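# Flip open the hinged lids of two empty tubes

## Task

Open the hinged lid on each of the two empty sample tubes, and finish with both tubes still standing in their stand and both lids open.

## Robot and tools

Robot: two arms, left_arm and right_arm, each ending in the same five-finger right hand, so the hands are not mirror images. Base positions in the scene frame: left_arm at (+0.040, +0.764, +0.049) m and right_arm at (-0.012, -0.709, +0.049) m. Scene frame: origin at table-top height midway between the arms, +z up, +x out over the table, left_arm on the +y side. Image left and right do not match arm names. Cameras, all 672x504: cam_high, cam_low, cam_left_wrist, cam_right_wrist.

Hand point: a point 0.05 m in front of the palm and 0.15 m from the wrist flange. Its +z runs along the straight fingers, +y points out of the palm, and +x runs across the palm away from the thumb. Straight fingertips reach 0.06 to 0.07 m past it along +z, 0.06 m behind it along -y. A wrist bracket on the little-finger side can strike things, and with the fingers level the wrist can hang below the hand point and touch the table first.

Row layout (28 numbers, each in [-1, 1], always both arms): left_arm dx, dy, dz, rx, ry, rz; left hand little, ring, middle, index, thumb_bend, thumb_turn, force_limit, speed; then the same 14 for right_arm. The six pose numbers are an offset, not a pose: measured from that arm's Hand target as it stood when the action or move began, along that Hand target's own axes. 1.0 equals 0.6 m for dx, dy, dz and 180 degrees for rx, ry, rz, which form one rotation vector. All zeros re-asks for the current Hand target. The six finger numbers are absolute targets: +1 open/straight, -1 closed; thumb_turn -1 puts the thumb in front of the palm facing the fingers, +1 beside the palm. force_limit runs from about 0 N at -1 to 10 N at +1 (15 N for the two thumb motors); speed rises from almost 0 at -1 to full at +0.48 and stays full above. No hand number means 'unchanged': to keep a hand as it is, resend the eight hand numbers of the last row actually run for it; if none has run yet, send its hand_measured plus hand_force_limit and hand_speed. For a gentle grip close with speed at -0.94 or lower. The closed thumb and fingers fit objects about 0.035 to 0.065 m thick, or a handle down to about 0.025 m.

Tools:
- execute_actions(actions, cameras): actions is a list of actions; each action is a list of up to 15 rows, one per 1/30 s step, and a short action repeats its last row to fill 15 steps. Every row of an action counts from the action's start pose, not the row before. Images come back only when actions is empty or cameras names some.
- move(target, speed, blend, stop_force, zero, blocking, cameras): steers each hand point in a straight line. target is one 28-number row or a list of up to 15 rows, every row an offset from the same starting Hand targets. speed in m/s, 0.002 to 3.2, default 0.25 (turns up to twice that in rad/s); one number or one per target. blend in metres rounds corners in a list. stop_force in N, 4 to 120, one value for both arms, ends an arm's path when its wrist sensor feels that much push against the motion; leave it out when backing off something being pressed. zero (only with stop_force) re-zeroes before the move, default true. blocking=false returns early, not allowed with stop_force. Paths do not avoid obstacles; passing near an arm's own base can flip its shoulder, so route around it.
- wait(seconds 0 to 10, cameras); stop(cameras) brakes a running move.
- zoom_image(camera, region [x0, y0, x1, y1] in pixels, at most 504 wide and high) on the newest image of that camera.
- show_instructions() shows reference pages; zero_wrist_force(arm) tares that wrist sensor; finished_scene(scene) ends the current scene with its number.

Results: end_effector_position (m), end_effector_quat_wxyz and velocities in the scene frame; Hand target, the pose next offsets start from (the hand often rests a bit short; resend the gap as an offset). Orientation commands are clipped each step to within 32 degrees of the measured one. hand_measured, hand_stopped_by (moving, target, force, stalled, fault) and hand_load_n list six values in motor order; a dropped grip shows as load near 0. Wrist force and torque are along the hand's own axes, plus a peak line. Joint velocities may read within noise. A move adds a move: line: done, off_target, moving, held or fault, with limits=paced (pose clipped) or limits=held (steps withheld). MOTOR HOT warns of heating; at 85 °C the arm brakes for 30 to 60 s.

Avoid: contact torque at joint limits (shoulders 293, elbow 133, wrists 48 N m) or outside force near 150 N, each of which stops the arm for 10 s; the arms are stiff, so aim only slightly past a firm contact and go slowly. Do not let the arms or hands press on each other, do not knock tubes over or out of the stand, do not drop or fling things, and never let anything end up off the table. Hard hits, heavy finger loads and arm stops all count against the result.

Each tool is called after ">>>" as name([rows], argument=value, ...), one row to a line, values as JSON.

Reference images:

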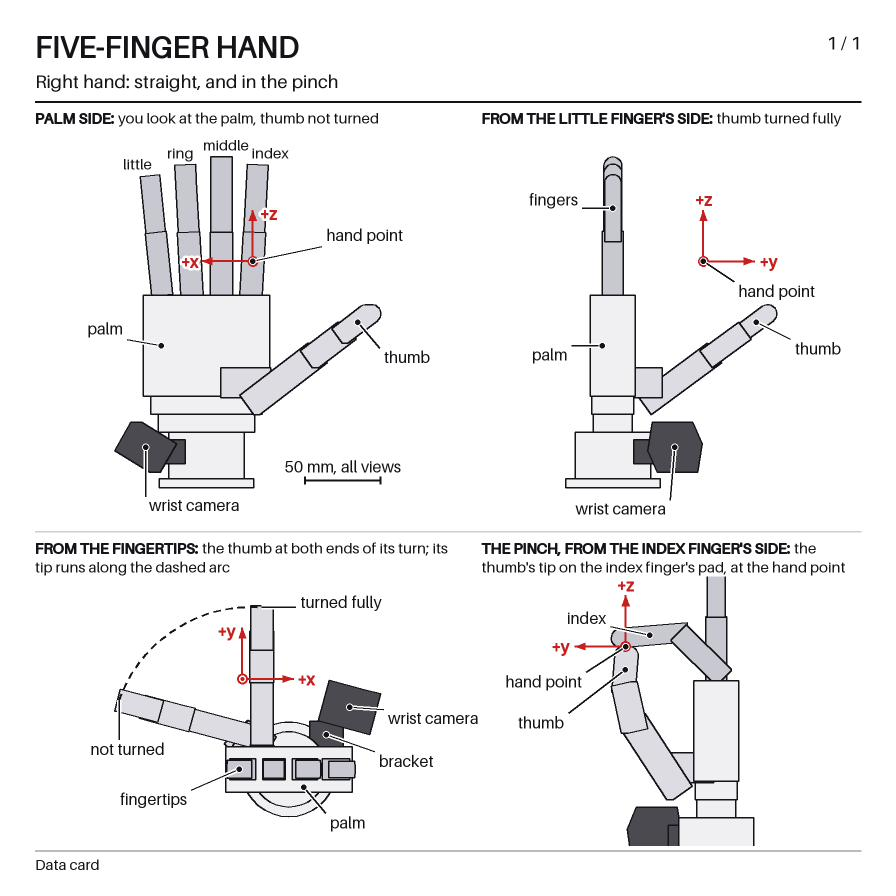

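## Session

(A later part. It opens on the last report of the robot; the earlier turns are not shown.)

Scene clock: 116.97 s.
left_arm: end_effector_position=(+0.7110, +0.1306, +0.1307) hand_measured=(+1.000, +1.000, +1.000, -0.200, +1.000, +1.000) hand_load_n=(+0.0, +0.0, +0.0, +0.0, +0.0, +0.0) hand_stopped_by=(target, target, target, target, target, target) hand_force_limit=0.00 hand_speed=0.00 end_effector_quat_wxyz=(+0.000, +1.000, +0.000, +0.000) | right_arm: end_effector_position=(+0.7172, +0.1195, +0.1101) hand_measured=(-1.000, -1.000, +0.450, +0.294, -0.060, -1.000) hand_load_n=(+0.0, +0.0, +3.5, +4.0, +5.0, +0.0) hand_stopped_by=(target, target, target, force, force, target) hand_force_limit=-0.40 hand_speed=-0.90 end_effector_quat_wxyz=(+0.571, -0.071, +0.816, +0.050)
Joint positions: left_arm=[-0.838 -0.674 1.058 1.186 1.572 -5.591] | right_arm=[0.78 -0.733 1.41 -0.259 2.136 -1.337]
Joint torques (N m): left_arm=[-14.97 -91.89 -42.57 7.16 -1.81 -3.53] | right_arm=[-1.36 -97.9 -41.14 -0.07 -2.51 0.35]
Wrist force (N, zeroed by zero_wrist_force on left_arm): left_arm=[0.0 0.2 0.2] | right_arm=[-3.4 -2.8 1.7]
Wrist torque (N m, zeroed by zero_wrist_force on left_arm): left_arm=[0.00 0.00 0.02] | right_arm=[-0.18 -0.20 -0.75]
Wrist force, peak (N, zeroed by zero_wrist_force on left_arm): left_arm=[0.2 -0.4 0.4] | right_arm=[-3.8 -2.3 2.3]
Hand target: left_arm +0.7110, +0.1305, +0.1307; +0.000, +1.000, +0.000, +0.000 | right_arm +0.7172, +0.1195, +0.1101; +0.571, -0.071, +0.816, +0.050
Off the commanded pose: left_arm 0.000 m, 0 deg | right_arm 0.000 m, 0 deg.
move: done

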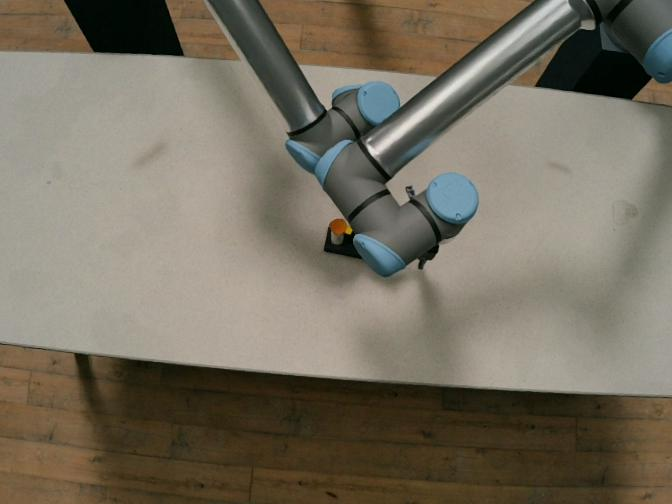

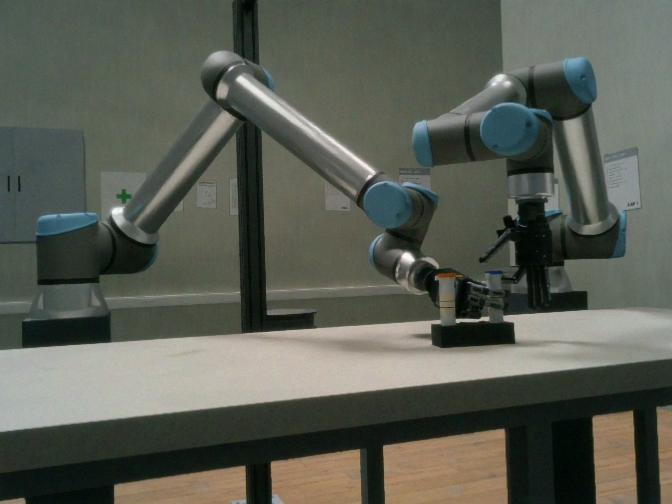

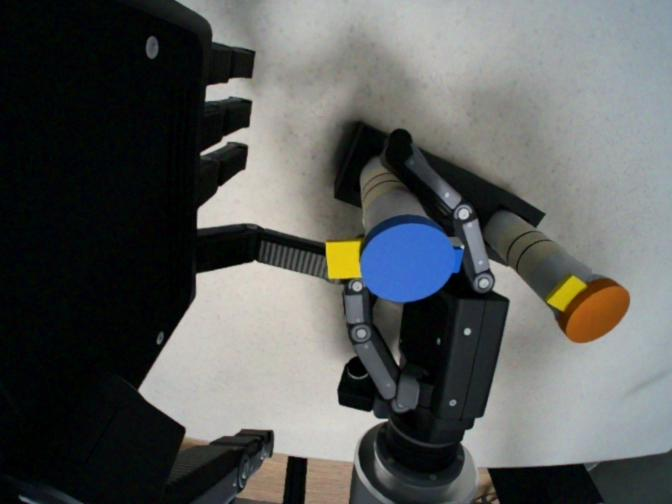

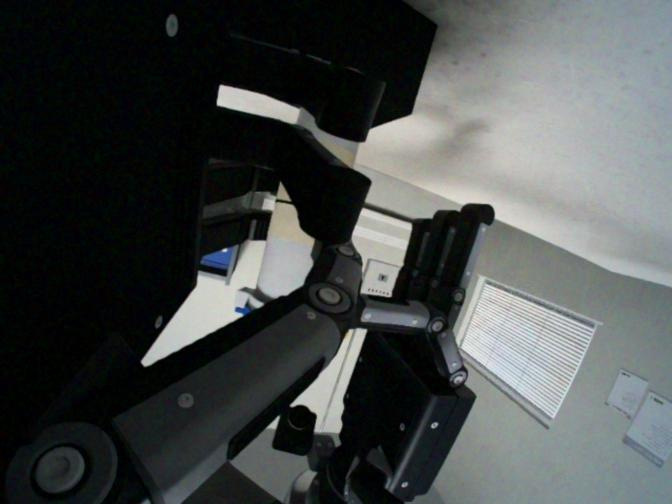

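>>> move(target=[0,0,-0.0167,0,0,0,1,1,1,-0.2,1,1,0,0,0,0,0,0,0,0,-1,-1,0.45,0.1,-0.3,-1,-0.4,-0.9], speed=0.015, stop_force=8, cameras=["cam_low", "cam_left_wrist"])

>>> zoom_image(camera="cam_low", region=[458, 245, 538, 305])

>>> zoom_image(camera="cam_left_wrist", region=[260, 180, 480, 400])

Scene clock: 119.50 s.
left_arm: end_effector_position=(+0.7110, +0.1305, +0.1408) hand_measured=(+1.000, +1.000, +1.000, -0.200, +1.000, +1.000) hand_load_n=(+0.0, +0.0, +0.0, +0.0, +0.0, +0.0) hand_stopped_by=(target, target, target, target, target, target) hand_force_limit=0.00 hand_speed=0.00 end_effector_quat_wxyz=(+0.000, +1.000, +0.000, +0.000) | right_arm: end_effector_position=(+0.7172, +0.1195, +0.1101) hand_measured=(-1.000, -1.000, +0.450, +0.294, -0.060, -1.000) hand_load_n=(+0.0, +0.0, +3.0, +4.0, +4.5, +0.0) hand_stopped_by=(target, target, target, force, force, target) hand_force_limit=-0.40 hand_speed=-0.90 end_effector_quat_wxyz=(+0.571, -0.071, +0.816, +0.050)
Joint positions: left_arm=[-0.838 -0.681 1.052 1.199 1.572 -5.591] | right_arm=[0.78 -0.733 1.41 -0.259 2.136 -1.337]
Joint torques (N m): left_arm=[-5.93 -113.75 -43.11 6.7 -1.86 -2.01] | right_arm=[0.52 -95.31 -34.89 -0.14 -2.47 0.4]
Wrist force (N, zeroed by zero_wrist_force on left_arm): left_arm=[0.3 0.0 0.2] | right_arm=[-3.4 -2.2 1.5]
Wrist torque (N m, zeroed by zero_wrist_force on left_arm): left_arm=[-0.03 -0.05 0.02] | right_arm=[-0.11 -0.18 -0.73]
Wrist force, peak (N, zeroed by zero_wrist_force on left_arm): left_arm=[1.4 0.7 4.7] | right_arm=[-6.3 -2.9 0.3]
Hand target: left_arm +0.7110, +0.1305, +0.1408; +0.000, +1.000, +0.000, +0.000 | right_arm +0.7172, +0.1195, +0.1101; +0.571, -0.071, +0.816, +0.050
Off the commanded pose: left_arm 0.000 m, 0 deg | right_arm 0.000 m, 0 deg.
move: done
Images, in order (width x height): cam_low 672x504, cam_left_wrist 672x504.

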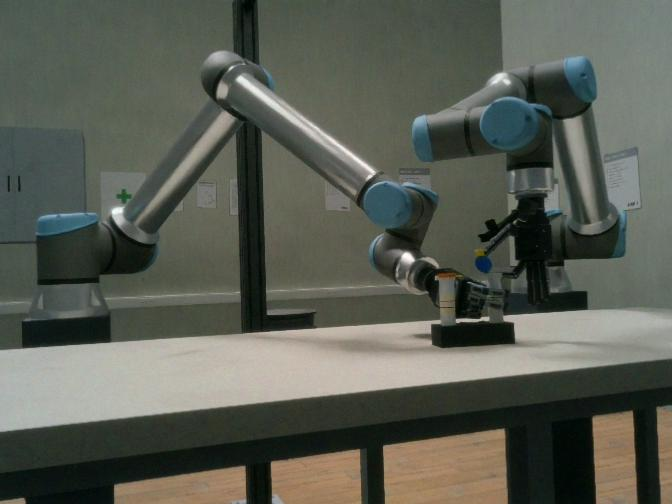

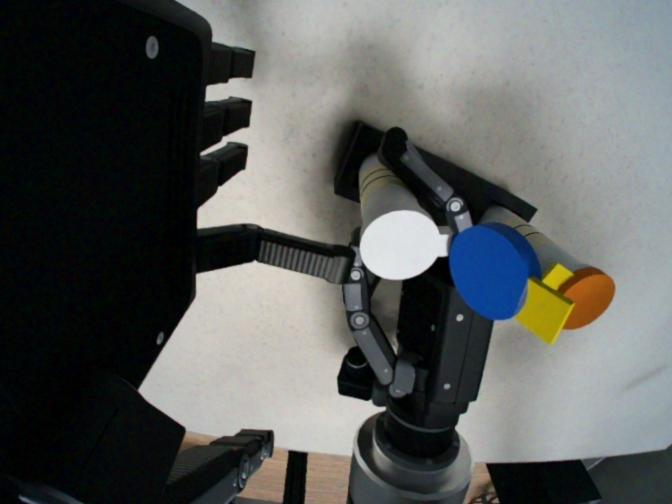

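Scaled by 6.300 from the camera's 672x504 image, which has a finer 960x720 frame.

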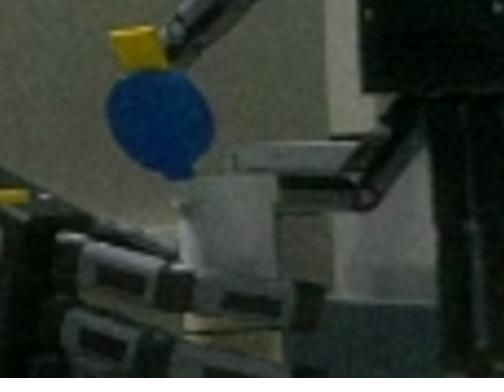

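Scaled by 2.291 from the camera's 672x504 image, which has a finer 960x720 frame.

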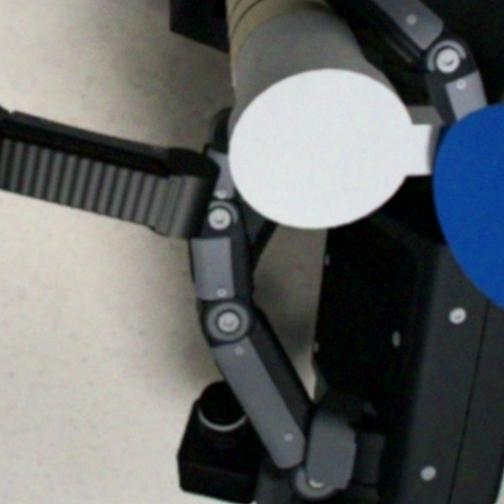

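>>> move([
  [0,-0.075,0,0,0,0,1,1,1,-0.2,1,1,0,0,0,0,0,0,0,0,-1,-1,0.45,0.1,-0.3,-1,-0.4,-0.9],
  [0,-0.1,-0.2,0,0,0,1,1,1,-0.2,1,1,0,0,0,0,0,0,0,0,-1,-1,0.45,0.1,-0.3,-1,-0.4,-0.9],
], speed=0.1, blend=0.01, cameras=["all"])

>>> zoom_image(camera="cam_low", region=[418, 225, 538, 315])

>>> zoom_image(camera="cam_left_wrist", region=[260, 100, 640, 400])

Scene clock: 122.17 s.
left_arm: end_effector_position=(+0.7110, +0.1906, +0.2605) hand_measured=(+1.000, +1.000, +1.000, -0.200, +1.000, +1.000) hand_load_n=(+0.0, +0.0, +0.0, +0.0, +0.0, +0.0) hand_stopped_by=(target, target, target, target, target, target) hand_force_limit=0.00 hand_speed=0.00 end_effector_quat_wxyz=(+0.000, +1.000, +0.000, +0.000) | right_arm: end_effector_position=(+0.7172, +0.1195, +0.1101) hand_measured=(-1.000, -1.000, +0.450, +0.294, -0.060, -1.000) hand_load_n=(+0.0, +0.0, +3.0, +4.0, +5.0, +0.0) hand_stopped_by=(target, target, target, force, force, target) hand_force_limit=-0.40 hand_speed=-0.90 end_effector_quat_wxyz=(+0.571, -0.071, +0.816, +0.050)
Joint positions: left_arm=[-0.793 -0.817 1.08 1.307 1.572 -5.546] | right_arm=[0.78 -0.733 1.41 -0.259 2.136 -1.337]
Joint torques (N m): left_arm=[9.42 -110.09 -45.62 6.3 -0.37 3.36] | right_arm=[-2.62 -95.5 -27.17 0.38 -1.99 -0.13]
Wrist force (N, zeroed by zero_wrist_force on left_arm): left_arm=[-0.3 -0.2 0.1] | right_arm=[-3.3 -2.1 1.5]
Wrist torque (N m, zeroed by zero_wrist_force on left_arm): left_arm=[-0.07 0.05 -0.26] | right_arm=[-0.09 -0.21 -0.72]
Wrist force, peak (N, zeroed by zero_wrist_force on left_arm): left_arm=[0.2 -0.6 0.8] | right_arm=[-3.8 -2.9 1.7]
Hand target: left_arm +0.7110, +0.1906, +0.2607; +0.000, +1.000, +0.000, +0.000 | right_arm +0.7172, +0.1195, +0.1101; +0.571, -0.071, +0.816, +0.050
Off the commanded pose: left_arm 0.000 m, 0 deg | right_arm 0.000 m, 0 deg.
move: done

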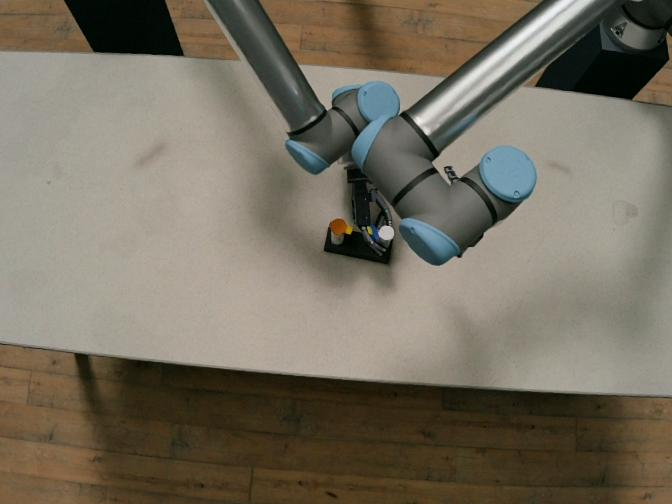

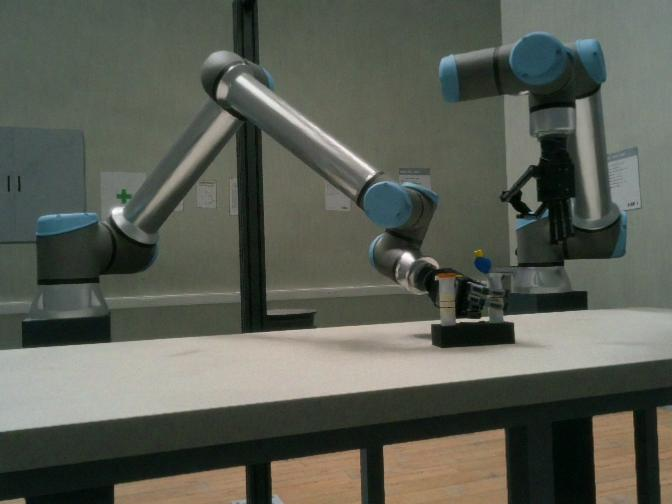

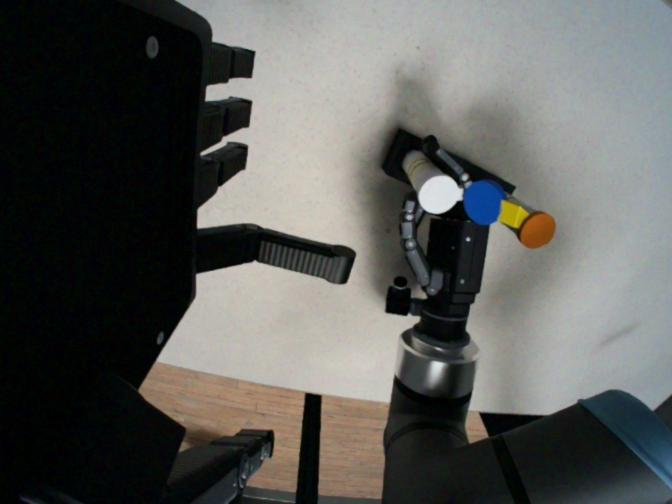

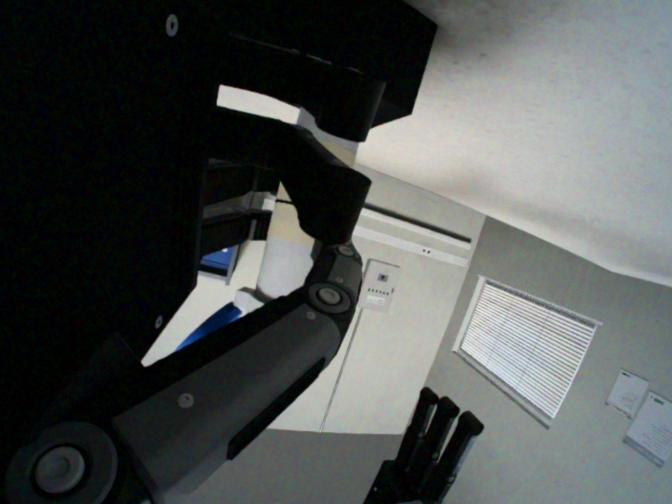

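Scaled by 4.200 from the camera's 672x504 image, which has a finer 960x720 frame.

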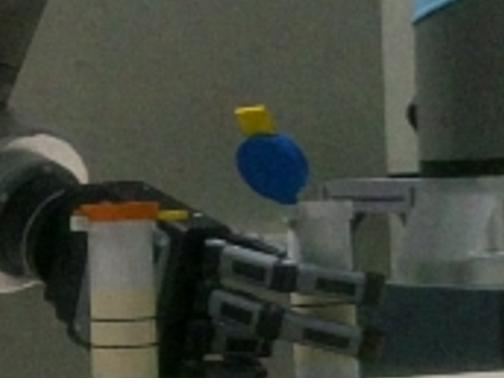

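Scaled by 1.326 from the camera's 672x504 image, which has a finer 960x720 frame.

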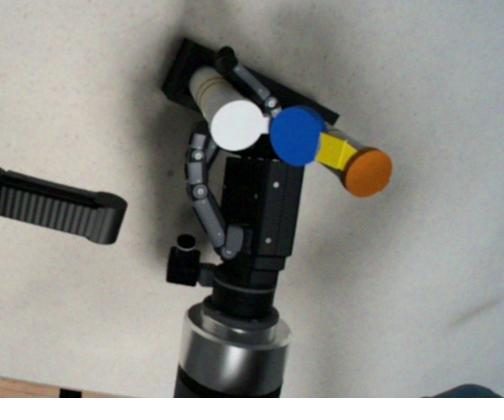

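>>> move(target=[0.148,0.218,-0.033,0,0,0.5,1,1,1,-0.2,1,1,0,0,0,0,0,0,0,0,-1,-1,1,1,1,-1,-0.4,-0.65], speed=0.15, cameras=["all"])

>>> zoom_image(camera="cam_low", region=[418, 225, 538, 345])

>>> zoom_image(camera="cam_high", region=[310, 190, 430, 280])

Scene clock: 133.87 s.
left_arm: end_effector_position=(+0.7980, +0.0616, +0.2798) hand_measured=(+1.000, +1.000, +1.000, -0.200, +1.000, +1.000) hand_load_n=(+0.0, +0.0, +0.0, +0.0, +0.0, +0.0) hand_stopped_by=(target, target, target, target, target, target) hand_force_limit=0.00 hand_speed=0.00 end_effector_quat_wxyz=(-0.004, +0.708, -0.694, +0.127) | right_arm: end_effector_position=(+0.7172, +0.1195, +0.1101) hand_measured=(-1.000, -1.000, +1.000, +1.000, +1.000, -1.000) hand_load_n=(+0.0, +0.0, +0.0, +0.0, +0.0, -0.5) hand_stopped_by=(target, target, target, target, target, target) hand_force_limit=-0.40 hand_speed=-0.65 end_effector_quat_wxyz=(+0.571, -0.071, +0.816, +0.050)
Joint positions: left_arm=[-0.859 -0.321 0.035 1.605 1.532 -4.055] | right_arm=[0.78 -0.733 1.41 -0.259 2.136 -1.337]
Joint torques (N m): left_arm=[-10.76 -131.17 -44.21 0.95 -2.73 2.79] | right_arm=[-8.32 -97.6 -41.97 0.15 3.85 -0.4]
Wrist force (N, zeroed by zero_wrist_force on left_arm): left_arm=[0.2 -0.1 0.6] | right_arm=[-2.3 -1.3 0.5]
Wrist torque (N m, zeroed by zero_wrist_force on left_arm): left_arm=[-0.06 -0.04 -0.26] | right_arm=[-0.17 -0.13 -0.64]
Wrist force, peak (N, zeroed by zero_wrist_force on left_arm): left_arm=[0.1 0.0 0.8] | right_arm=[-3.6 -2.6 1.9]
Hand target: left_arm +0.8000, +0.0599, +0.2806; +0.000, +0.707, -0.707, +0.000 | right_arm +0.7172, +0.1195, +0.1101; +0.571, -0.071, +0.816, +0.050
Off the commanded pose: left_arm 0.003 m, 15 deg | right_arm 0.000 m, 0 deg.
elbow stopped short (left arm): the move would have taken joint 3 (elbow) straighter than the controller allows.
move: off_target (left_arm)

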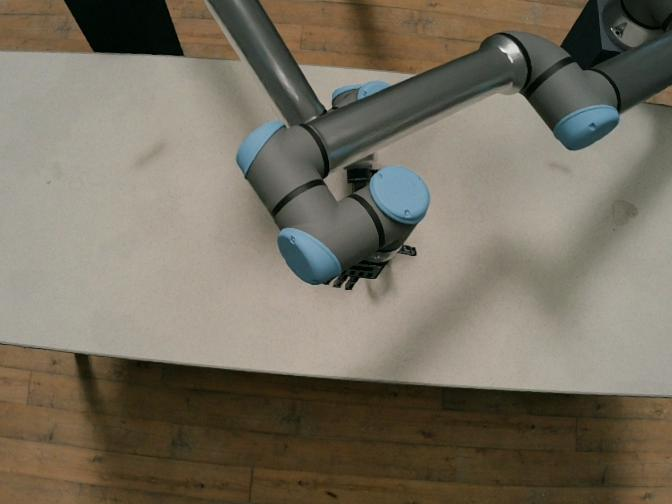

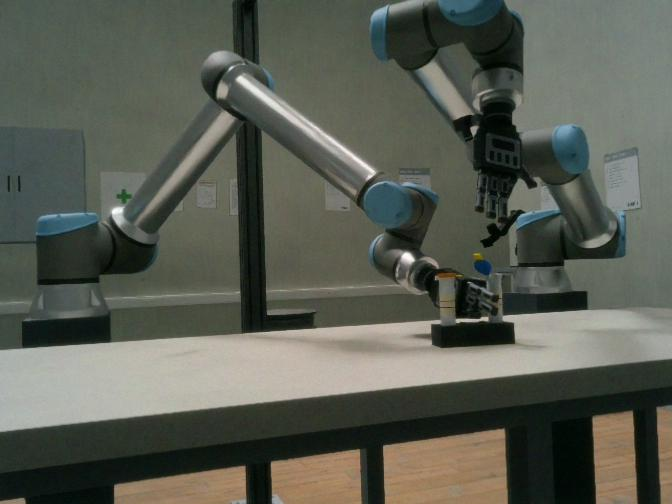

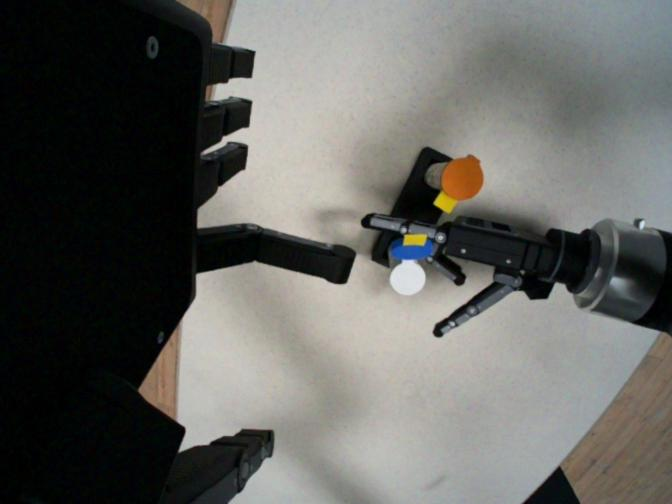

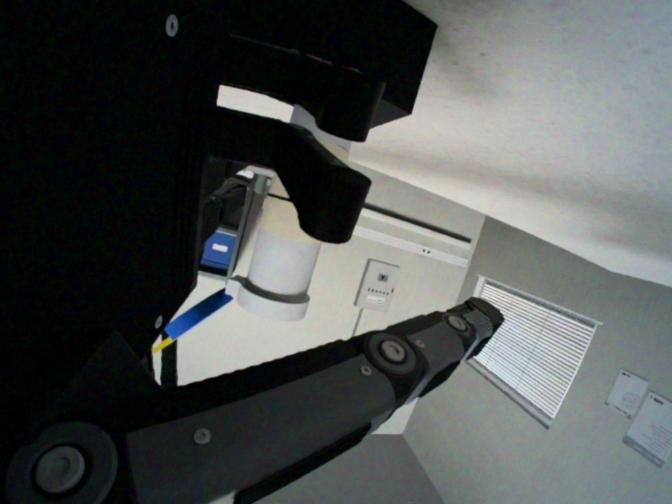

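Scaled by 4.200 from the camera's 672x504 image, which has a finer 960x720 frame.

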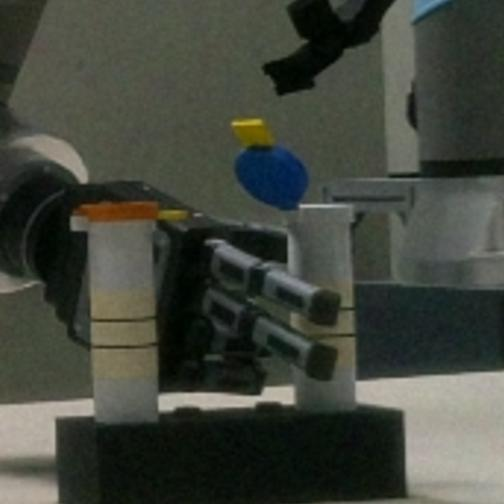

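Scaled by 4.200 from the camera's 672x504 image, which has a finer 960x720 frame.

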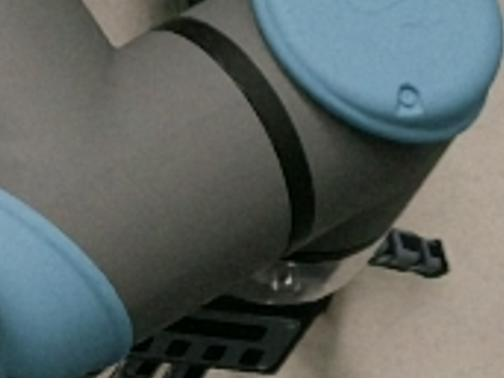

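>>> move([
  [0.05,0.0833,0.0343,0,0,0,1,1,1,-0.2,1,1,0,0,0.0799,0,-0.2194,0,0,0,-1,-1,1,1,1,-1,-0.4,-0.65],
  [0.05,0.0833,0.0343,0,0,0,1,1,1,-0.2,1,1,0,0,0.0987,-0.1697,-0.2714,0,0,0,-1,-1,1,1,1,-1,-0.4,-0.65],
], speed=0.15, blend=0.02, cameras=["all"])

>>> zoom_image(camera="cam_low", region=[418, 225, 538, 345])

>>> zoom_image(camera="cam_left_wrist", region=[300, 100, 600, 400])

Scene clock: 137.37 s.
left_arm: end_effector_position=(+0.7481, +0.0317, +0.2593) hand_measured=(+1.000, +1.000, +1.000, -0.200, +1.000, +1.000) hand_load_n=(+0.0, +0.0, +0.0, +0.0, +0.0, +0.0) hand_stopped_by=(target, target, target, target, target, target) hand_force_limit=0.00 hand_speed=0.00 end_effector_quat_wxyz=(+0.001, +0.710, -0.699, +0.086) | right_arm: end_effector_position=(+0.5642, -0.0108, +0.1101) hand_measured=(-1.000, -1.000, +1.000, +1.000, +1.000, -1.000) hand_load_n=(+0.0, +0.0, +0.0, +0.5, +0.0, +0.0) hand_stopped_by=(target, target, target, target, target, target) hand_force_limit=-0.40 hand_speed=-0.65 end_effector_quat_wxyz=(+0.571, -0.071, +0.816, +0.050)
Joint positions: left_arm=[-0.91 -0.294 0.035 1.66 1.544 -4.105] | right_arm=[0.804 -0.958 1.863 -0.481 2.158 -1.326]
Joint torques (N m): left_arm=[-11.56 -109.24 -38.6 6.4 2.43 -3.26] | right_arm=[-14.33 -89.78 -19.21 -1.73 -2.29 -2.57]
Wrist force (N, zeroed by zero_wrist_force on left_arm): left_arm=[0.0 -0.2 0.4] | right_arm=[-2.3 -0.5 1.5]
Wrist torque (N m, zeroed by zero_wrist_force on left_arm): left_arm=[-0.06 -0.01 -0.04] | right_arm=[-0.06 -0.15 -0.28]
Wrist force, peak (N, zeroed by zero_wrist_force on left_arm): left_arm=[0.1 -0.8 0.7] | right_arm=[-3.4 -0.8 1.6]
Hand target: left_arm +0.7500, +0.0298, +0.2600; +0.000, +0.707, -0.707, +0.000 | right_arm +0.5642, -0.0109, +0.1102; +0.571, -0.071, +0.816, +0.050
Off the commanded pose: left_arm 0.003 m, 10 deg | right_arm 0.000 m, 0 deg.
elbow stopped short (left arm): the move would have taken joint 3 (elbow) straighter than the controller allows.
move: off_target (left_arm)

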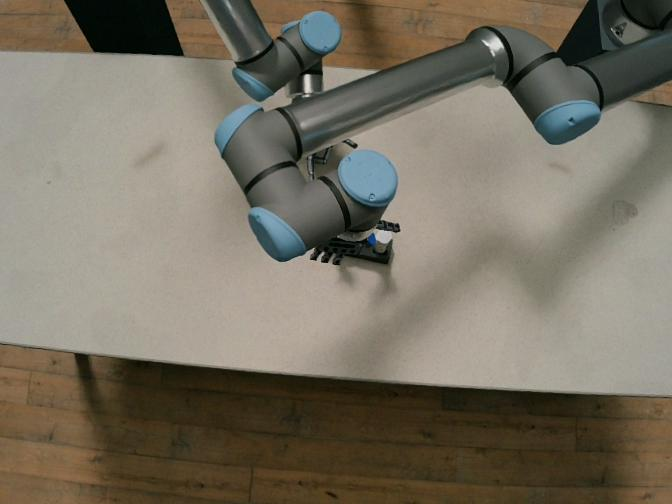

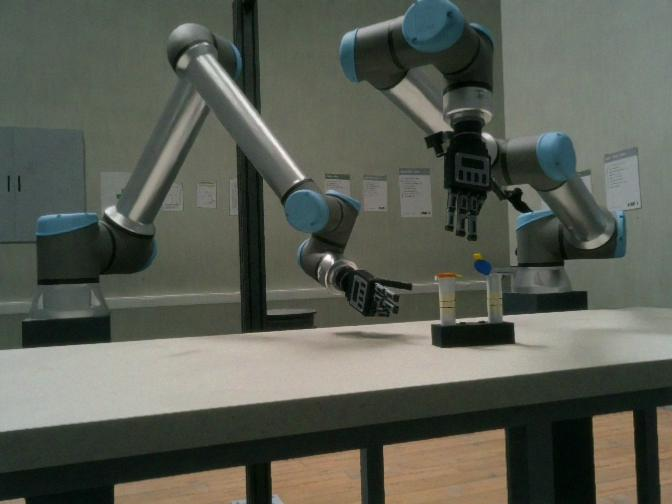

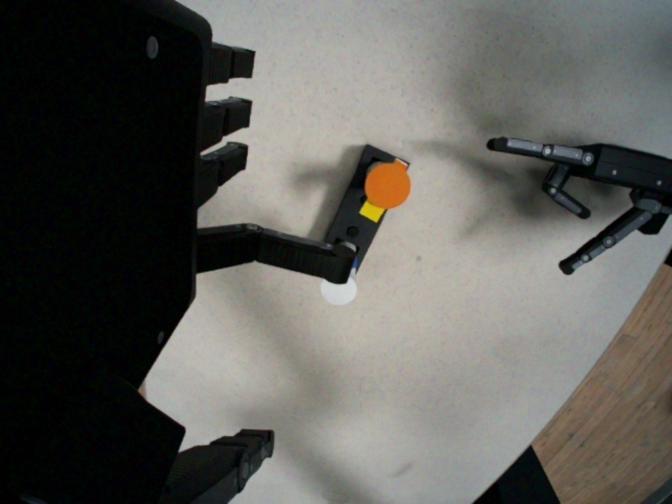

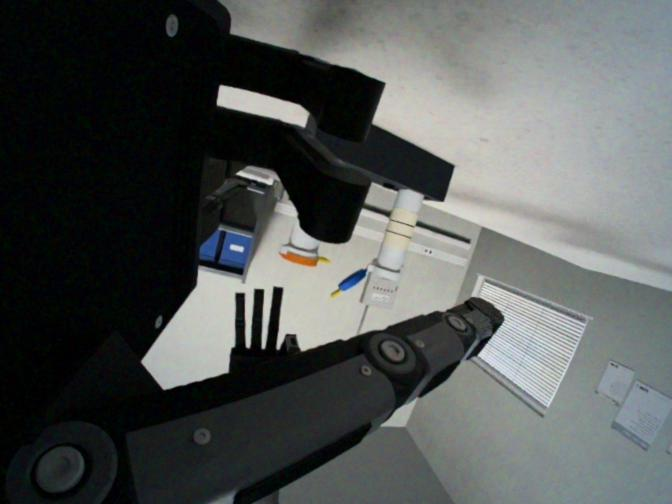

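Scaled by 4.200 from the camera's 672x504 image, which has a finer 960x720 frame.

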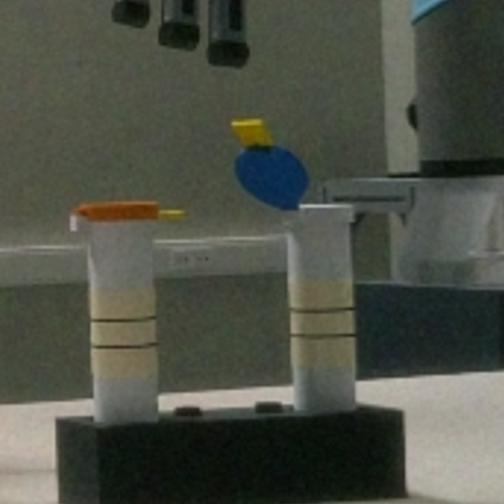

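Scaled by 1.680 from the camera's 672x504 image, which has a finer 960x720 frame.

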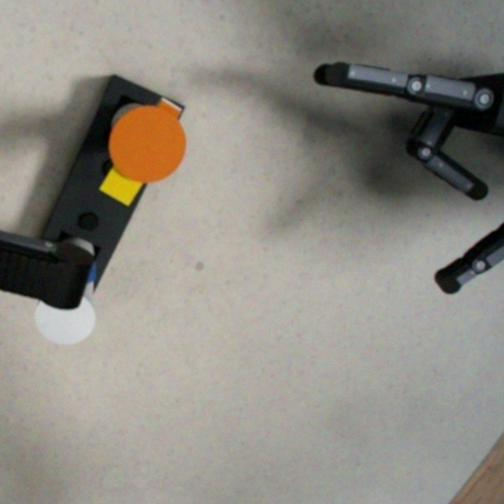

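>>> move(target=[0.0583,-0.0233,0.0333,-0.0194,0.11,0.11,1,1,1,-0.2,1,1,0,0,-0.0798,0,0.2192,0,0,0,-1,-1,1,1,1,-1,-0.4,-0.65], speed=0.15, cameras=["all"])

>>> zoom_image(camera="cam_low", region=[418, 225, 538, 345])

>>> zoom_image(camera="cam_left_wrist", region=[280, 100, 580, 400])

Scene clock: 148.77 s.
left_arm: end_effector_position=(+0.7622, -0.0035, +0.2395) hand_measured=(+1.000, +1.000, +1.000, -0.200, +1.000, +1.000) hand_load_n=(+0.0, +0.0, -0.5, +0.0, +0.0, +0.0) hand_stopped_by=(target, target, target, target, target, target) hand_force_limit=0.00 hand_speed=0.00 end_effector_quat_wxyz=(-0.131, -0.570, +0.794, -0.168) | right_arm: end_effector_position=(+0.7019, +0.0134, +0.1101) hand_measured=(-1.000, -1.000, +1.000, +1.000, +1.000, -1.000) hand_load_n=(+0.0, +0.0, +0.0, +0.0, +0.0, -0.5) hand_stopped_by=(target, target, target, target, target, target) hand_force_limit=-0.40 hand_speed=-0.65 end_effector_quat_wxyz=(+0.571, -0.071, +0.816, +0.050)
Joint positions: left_arm=[-0.863 -0.283 0.035 1.484 1.845 -3.765] | right_arm=[0.695 -0.855 1.653 -0.4 2.059 -1.376]
Joint torques (N m): left_arm=[9.76 -109.44 -30.38 0.5 3.49 3.05] | right_arm=[-11.97 -68.86 -40.2 1.92 -2.4 -2.92]
Wrist force (N, zeroed by zero_wrist_force on left_arm): left_arm=[-0.2 -0.5 0.4] | right_arm=[-2.6 -0.8 1.0]
Wrist torque (N m, zeroed by zero_wrist_force on left_arm): left_arm=[-0.13 0.03 -0.27] | right_arm=[-0.10 -0.04 -0.26]
Wrist force, peak (N, zeroed by zero_wrist_force on left_arm): left_arm=[-0.1 -0.4 0.8] | right_arm=[-3.2 -1.3 1.2]
Hand target: left_arm +0.7640, -0.0051, +0.2401; -0.143, -0.565, +0.806, -0.100 | right_arm +0.7021, +0.0134, +0.1101; +0.571, -0.071, +0.816, +0.050
Off the commanded pose: left_arm 0.002 m, 8 deg | right_arm 0.000 m, 0 deg.
elbow stopped short (left arm): the move would have taken joint 3 (elbow) straighter than the controller allows.
move: off_target (left_arm)

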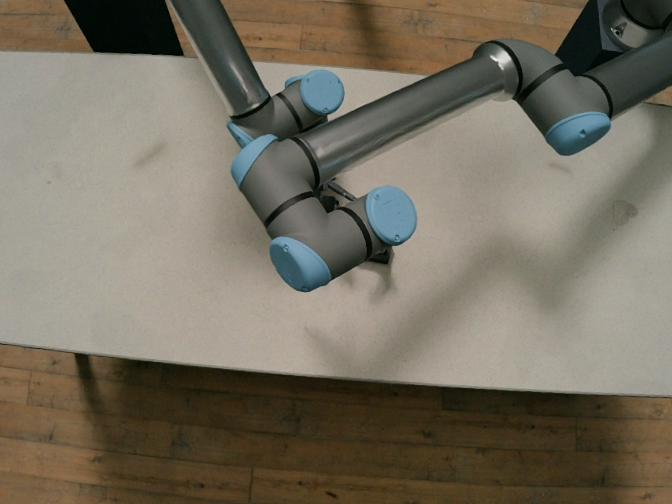

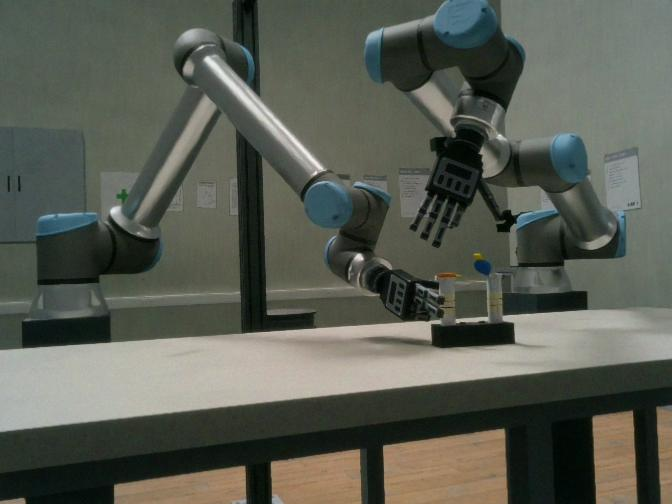

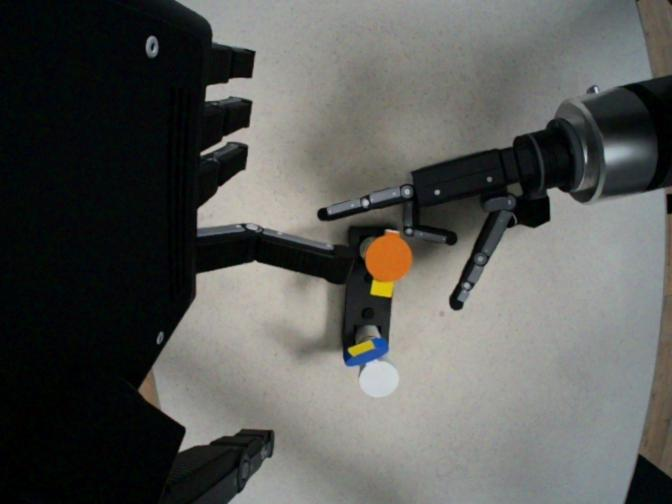

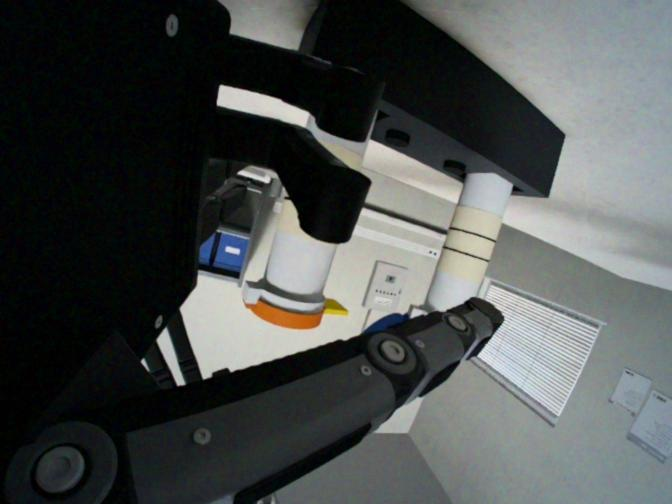

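Scaled by 4.200 from the camera's 672x504 image, which has a finer 960x720 frame.

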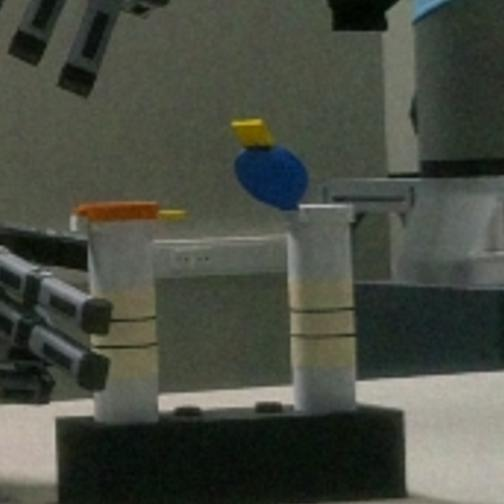

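Scaled by 1.680 from the camera's 672x504 image, which has a finer 960x720 frame.

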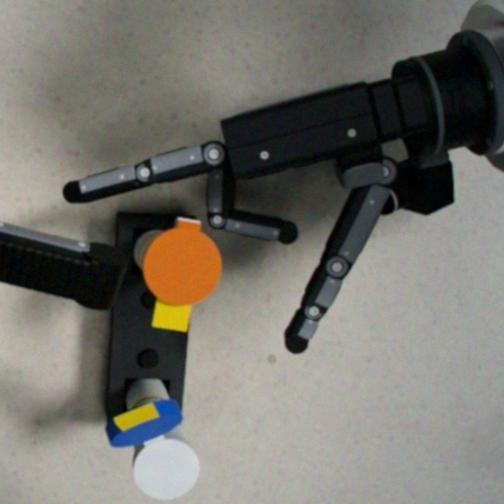

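>>> move(target=[0,0,0.0333,0,0.0444,0,1,1,1,-0.2,1,1,0,0,-0.0034,0,0.0094,0,0,0,-1,-1,1,1,1,-1,-0.4,-0.65], speed=0.1, cameras=[])

>>> move(target=[0,0,0,0,0,0,1,1,1,-0.2,1,1,0,0,0,0,0,0,0,0,-1,-1,0.45,0.45,0.35,-1,-0.4,-0.6], cameras=["cam_low","cam_left_wrist"])

>>> zoom_image(camera="cam_low", region=[418, 225, 538, 345])

>>> zoom_image(camera="cam_left_wrist", region=[280, 100, 580, 400])

Scene clock: 151.63 s.
left_arm: end_effector_position=(+0.7600, -0.0102, +0.2208) hand_measured=(+1.000, +1.000, +1.000, -0.200, +1.000, +1.000) hand_load_n=(+0.0, +0.0, +0.0, +0.0, +0.0, +0.0) hand_stopped_by=(target, target, target, target, target, target) hand_force_limit=0.00 hand_speed=0.00 end_effector_quat_wxyz=(-0.192, -0.561, +0.787, -0.174) | right_arm: end_effector_position=(+0.7080, +0.0144, +0.1101) hand_measured=(-1.000, -1.000, +1.000, +1.000, +1.000, -1.000) hand_load_n=(+0.0, +0.0, +0.0, +0.0, +0.0, -0.5) hand_stopped_by=(target, target, target, target, target, target) hand_force_limit=-0.40 hand_speed=-0.65 end_effector_quat_wxyz=(+0.571, -0.071, +0.816, +0.050)
Joint positions: left_arm=[-0.839 -0.257 0.035 1.451 1.976 -3.758] | right_arm=[0.691 -0.85 1.643 -0.395 2.055 -1.378]
Joint torques (N m): left_arm=[12.88 -109.12 -31.94 1.01 3.32 -3.35] | right_arm=[-12.08 -68.22 -38.48 2.11 -2.33 -3.14]
Wrist force (N, zeroed by zero_wrist_force on left_arm): left_arm=[-0.3 -0.4 0.3] | right_arm=[-2.7 -0.7 0.5]
Wrist torque (N m, zeroed by zero_wrist_force on left_arm): left_arm=[-0.11 0.03 -0.17] | right_arm=[-0.06 0.00 -0.27]
Wrist force, peak (N, zeroed by zero_wrist_force on left_arm): left_arm=[-0.4 -0.5 0.8] | right_arm=[-3.0 -1.2 0.7]
Hand target: left_arm +0.7617, -0.0116, +0.2213; -0.199, -0.557, +0.794, -0.139 | right_arm +0.7080, +0.0144, +0.1101; +0.571, -0.071, +0.816, +0.050
Off the commanded pose: left_arm 0.002 m, 4 deg | right_arm 0.000 m, 0 deg.
elbow stopped short (left arm): the move would have taken joint 3 (elbow) straighter than the controller allows.
move: off_target (left_arm)
No camera images: "cameras" was empty.

Scene clock: 153.07 s.
left_arm: end_effector_position=(+0.7600, -0.0102, +0.2208) hand_measured=(+1.000, +1.000, +1.000, -0.200, +1.000, +1.000) hand_load_n=(+0.0, +0.0, +0.0, +0.5, -0.5, +0.0) hand_stopped_by=(target, target, target, target, target, target) hand_force_limit=0.00 hand_speed=0.00 end_effector_quat_wxyz=(-0.192, -0.561, +0.786, -0.174) | right_arm: end_effector_position=(+0.7080, +0.0144, +0.1101) hand_measured=(-1.000, -1.000, +0.450, +0.450, +0.350, -1.000) hand_load_n=(+0.0, +0.0, +0.0, +0.0, +0.0, +0.0) hand_stopped_by=(target, target, target, target, target, target) hand_force_limit=-0.40 hand_speed=-0.60 end_effector_quat_wxyz=(+0.571, -0.071, +0.816, +0.050)
Joint positions: left_arm=[-0.839 -0.257 0.035 1.451 1.976 -3.758] | right_arm=[0.691 -0.85 1.643 -0.395 2.055 -1.378]
Joint torques (N m): left_arm=[9.14 -110.32 -37.83 0.83 3.04 -3.29] | right_arm=[-12.81 -73.53 -39.03 0.66 -1.06 -3.01]
Wrist force (N, zeroed by zero_wrist_force on left_arm): left_arm=[-0.5 0.2 0.3] | right_arm=[-2.5 -1.1 0.5]
Wrist torque (N m, zeroed by zero_wrist_force on left_arm): left_arm=[-0.02 0.06 -0.14] | right_arm=[-0.12 -0.04 -0.27]
Wrist force, peak (N, zeroed by zero_wrist_force on left_arm): left_arm=[-0.6 -0.4 0.3] | right_arm=[-2.8 -1.1 0.9]
Hand target: left_arm +0.7617, -0.0116, +0.2213; -0.199, -0.557, +0.794, -0.139 | right_arm +0.7080, +0.0144, +0.1101; +0.571, -0.071, +0.816, +0.050
Off the commanded pose: left_arm 0.002 m, 4 deg | right_arm 0.000 m, 0 deg.
elbow stopped short (left arm): the move would have taken joint 3 (elbow) straighter than the controller allows.
move: off_target (left_arm)
Images, in order (width x height): cam_low 672x504, cam_left_wrist 672x504.

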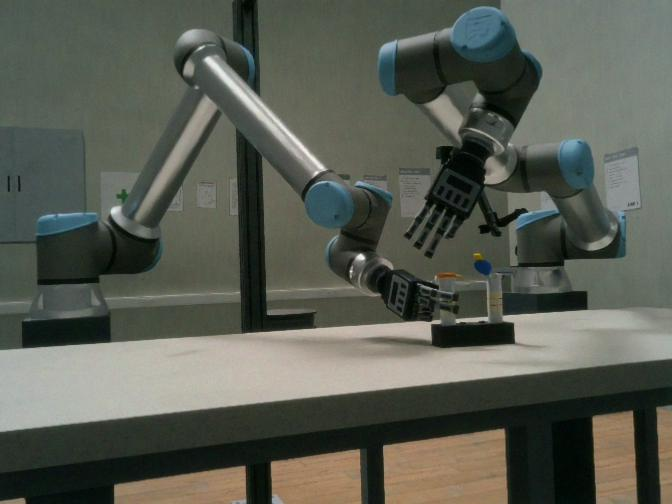

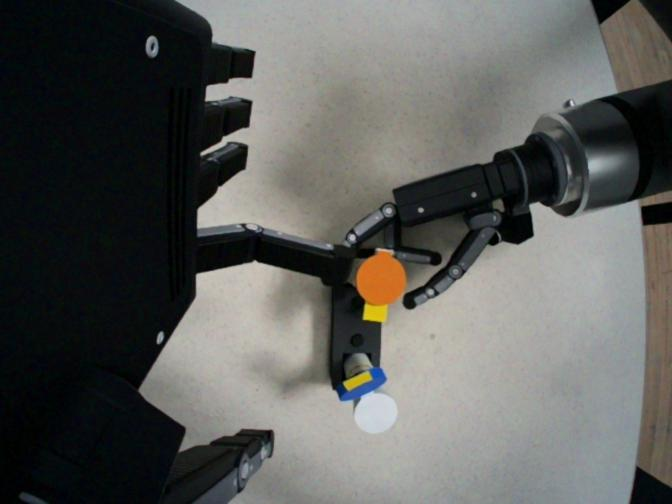

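Scaled by 4.200 from the camera's 672x504 image, which has a finer 960x720 frame.

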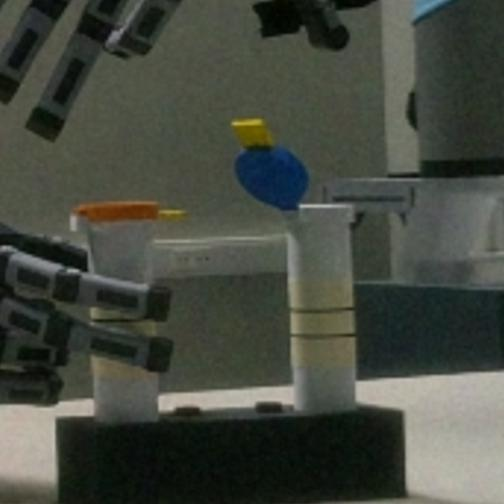

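Scaled by 1.680 from the camera's 672x504 image, which has a finer 960x720 frame.

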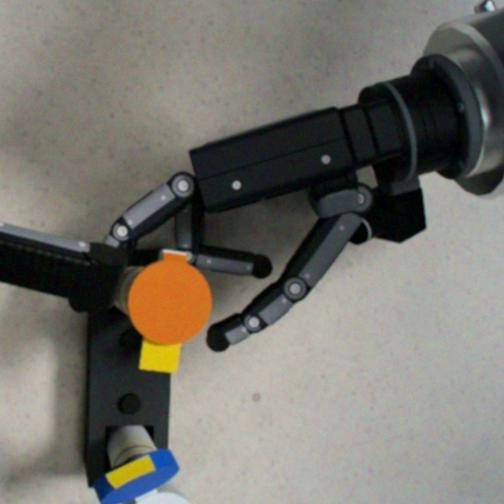

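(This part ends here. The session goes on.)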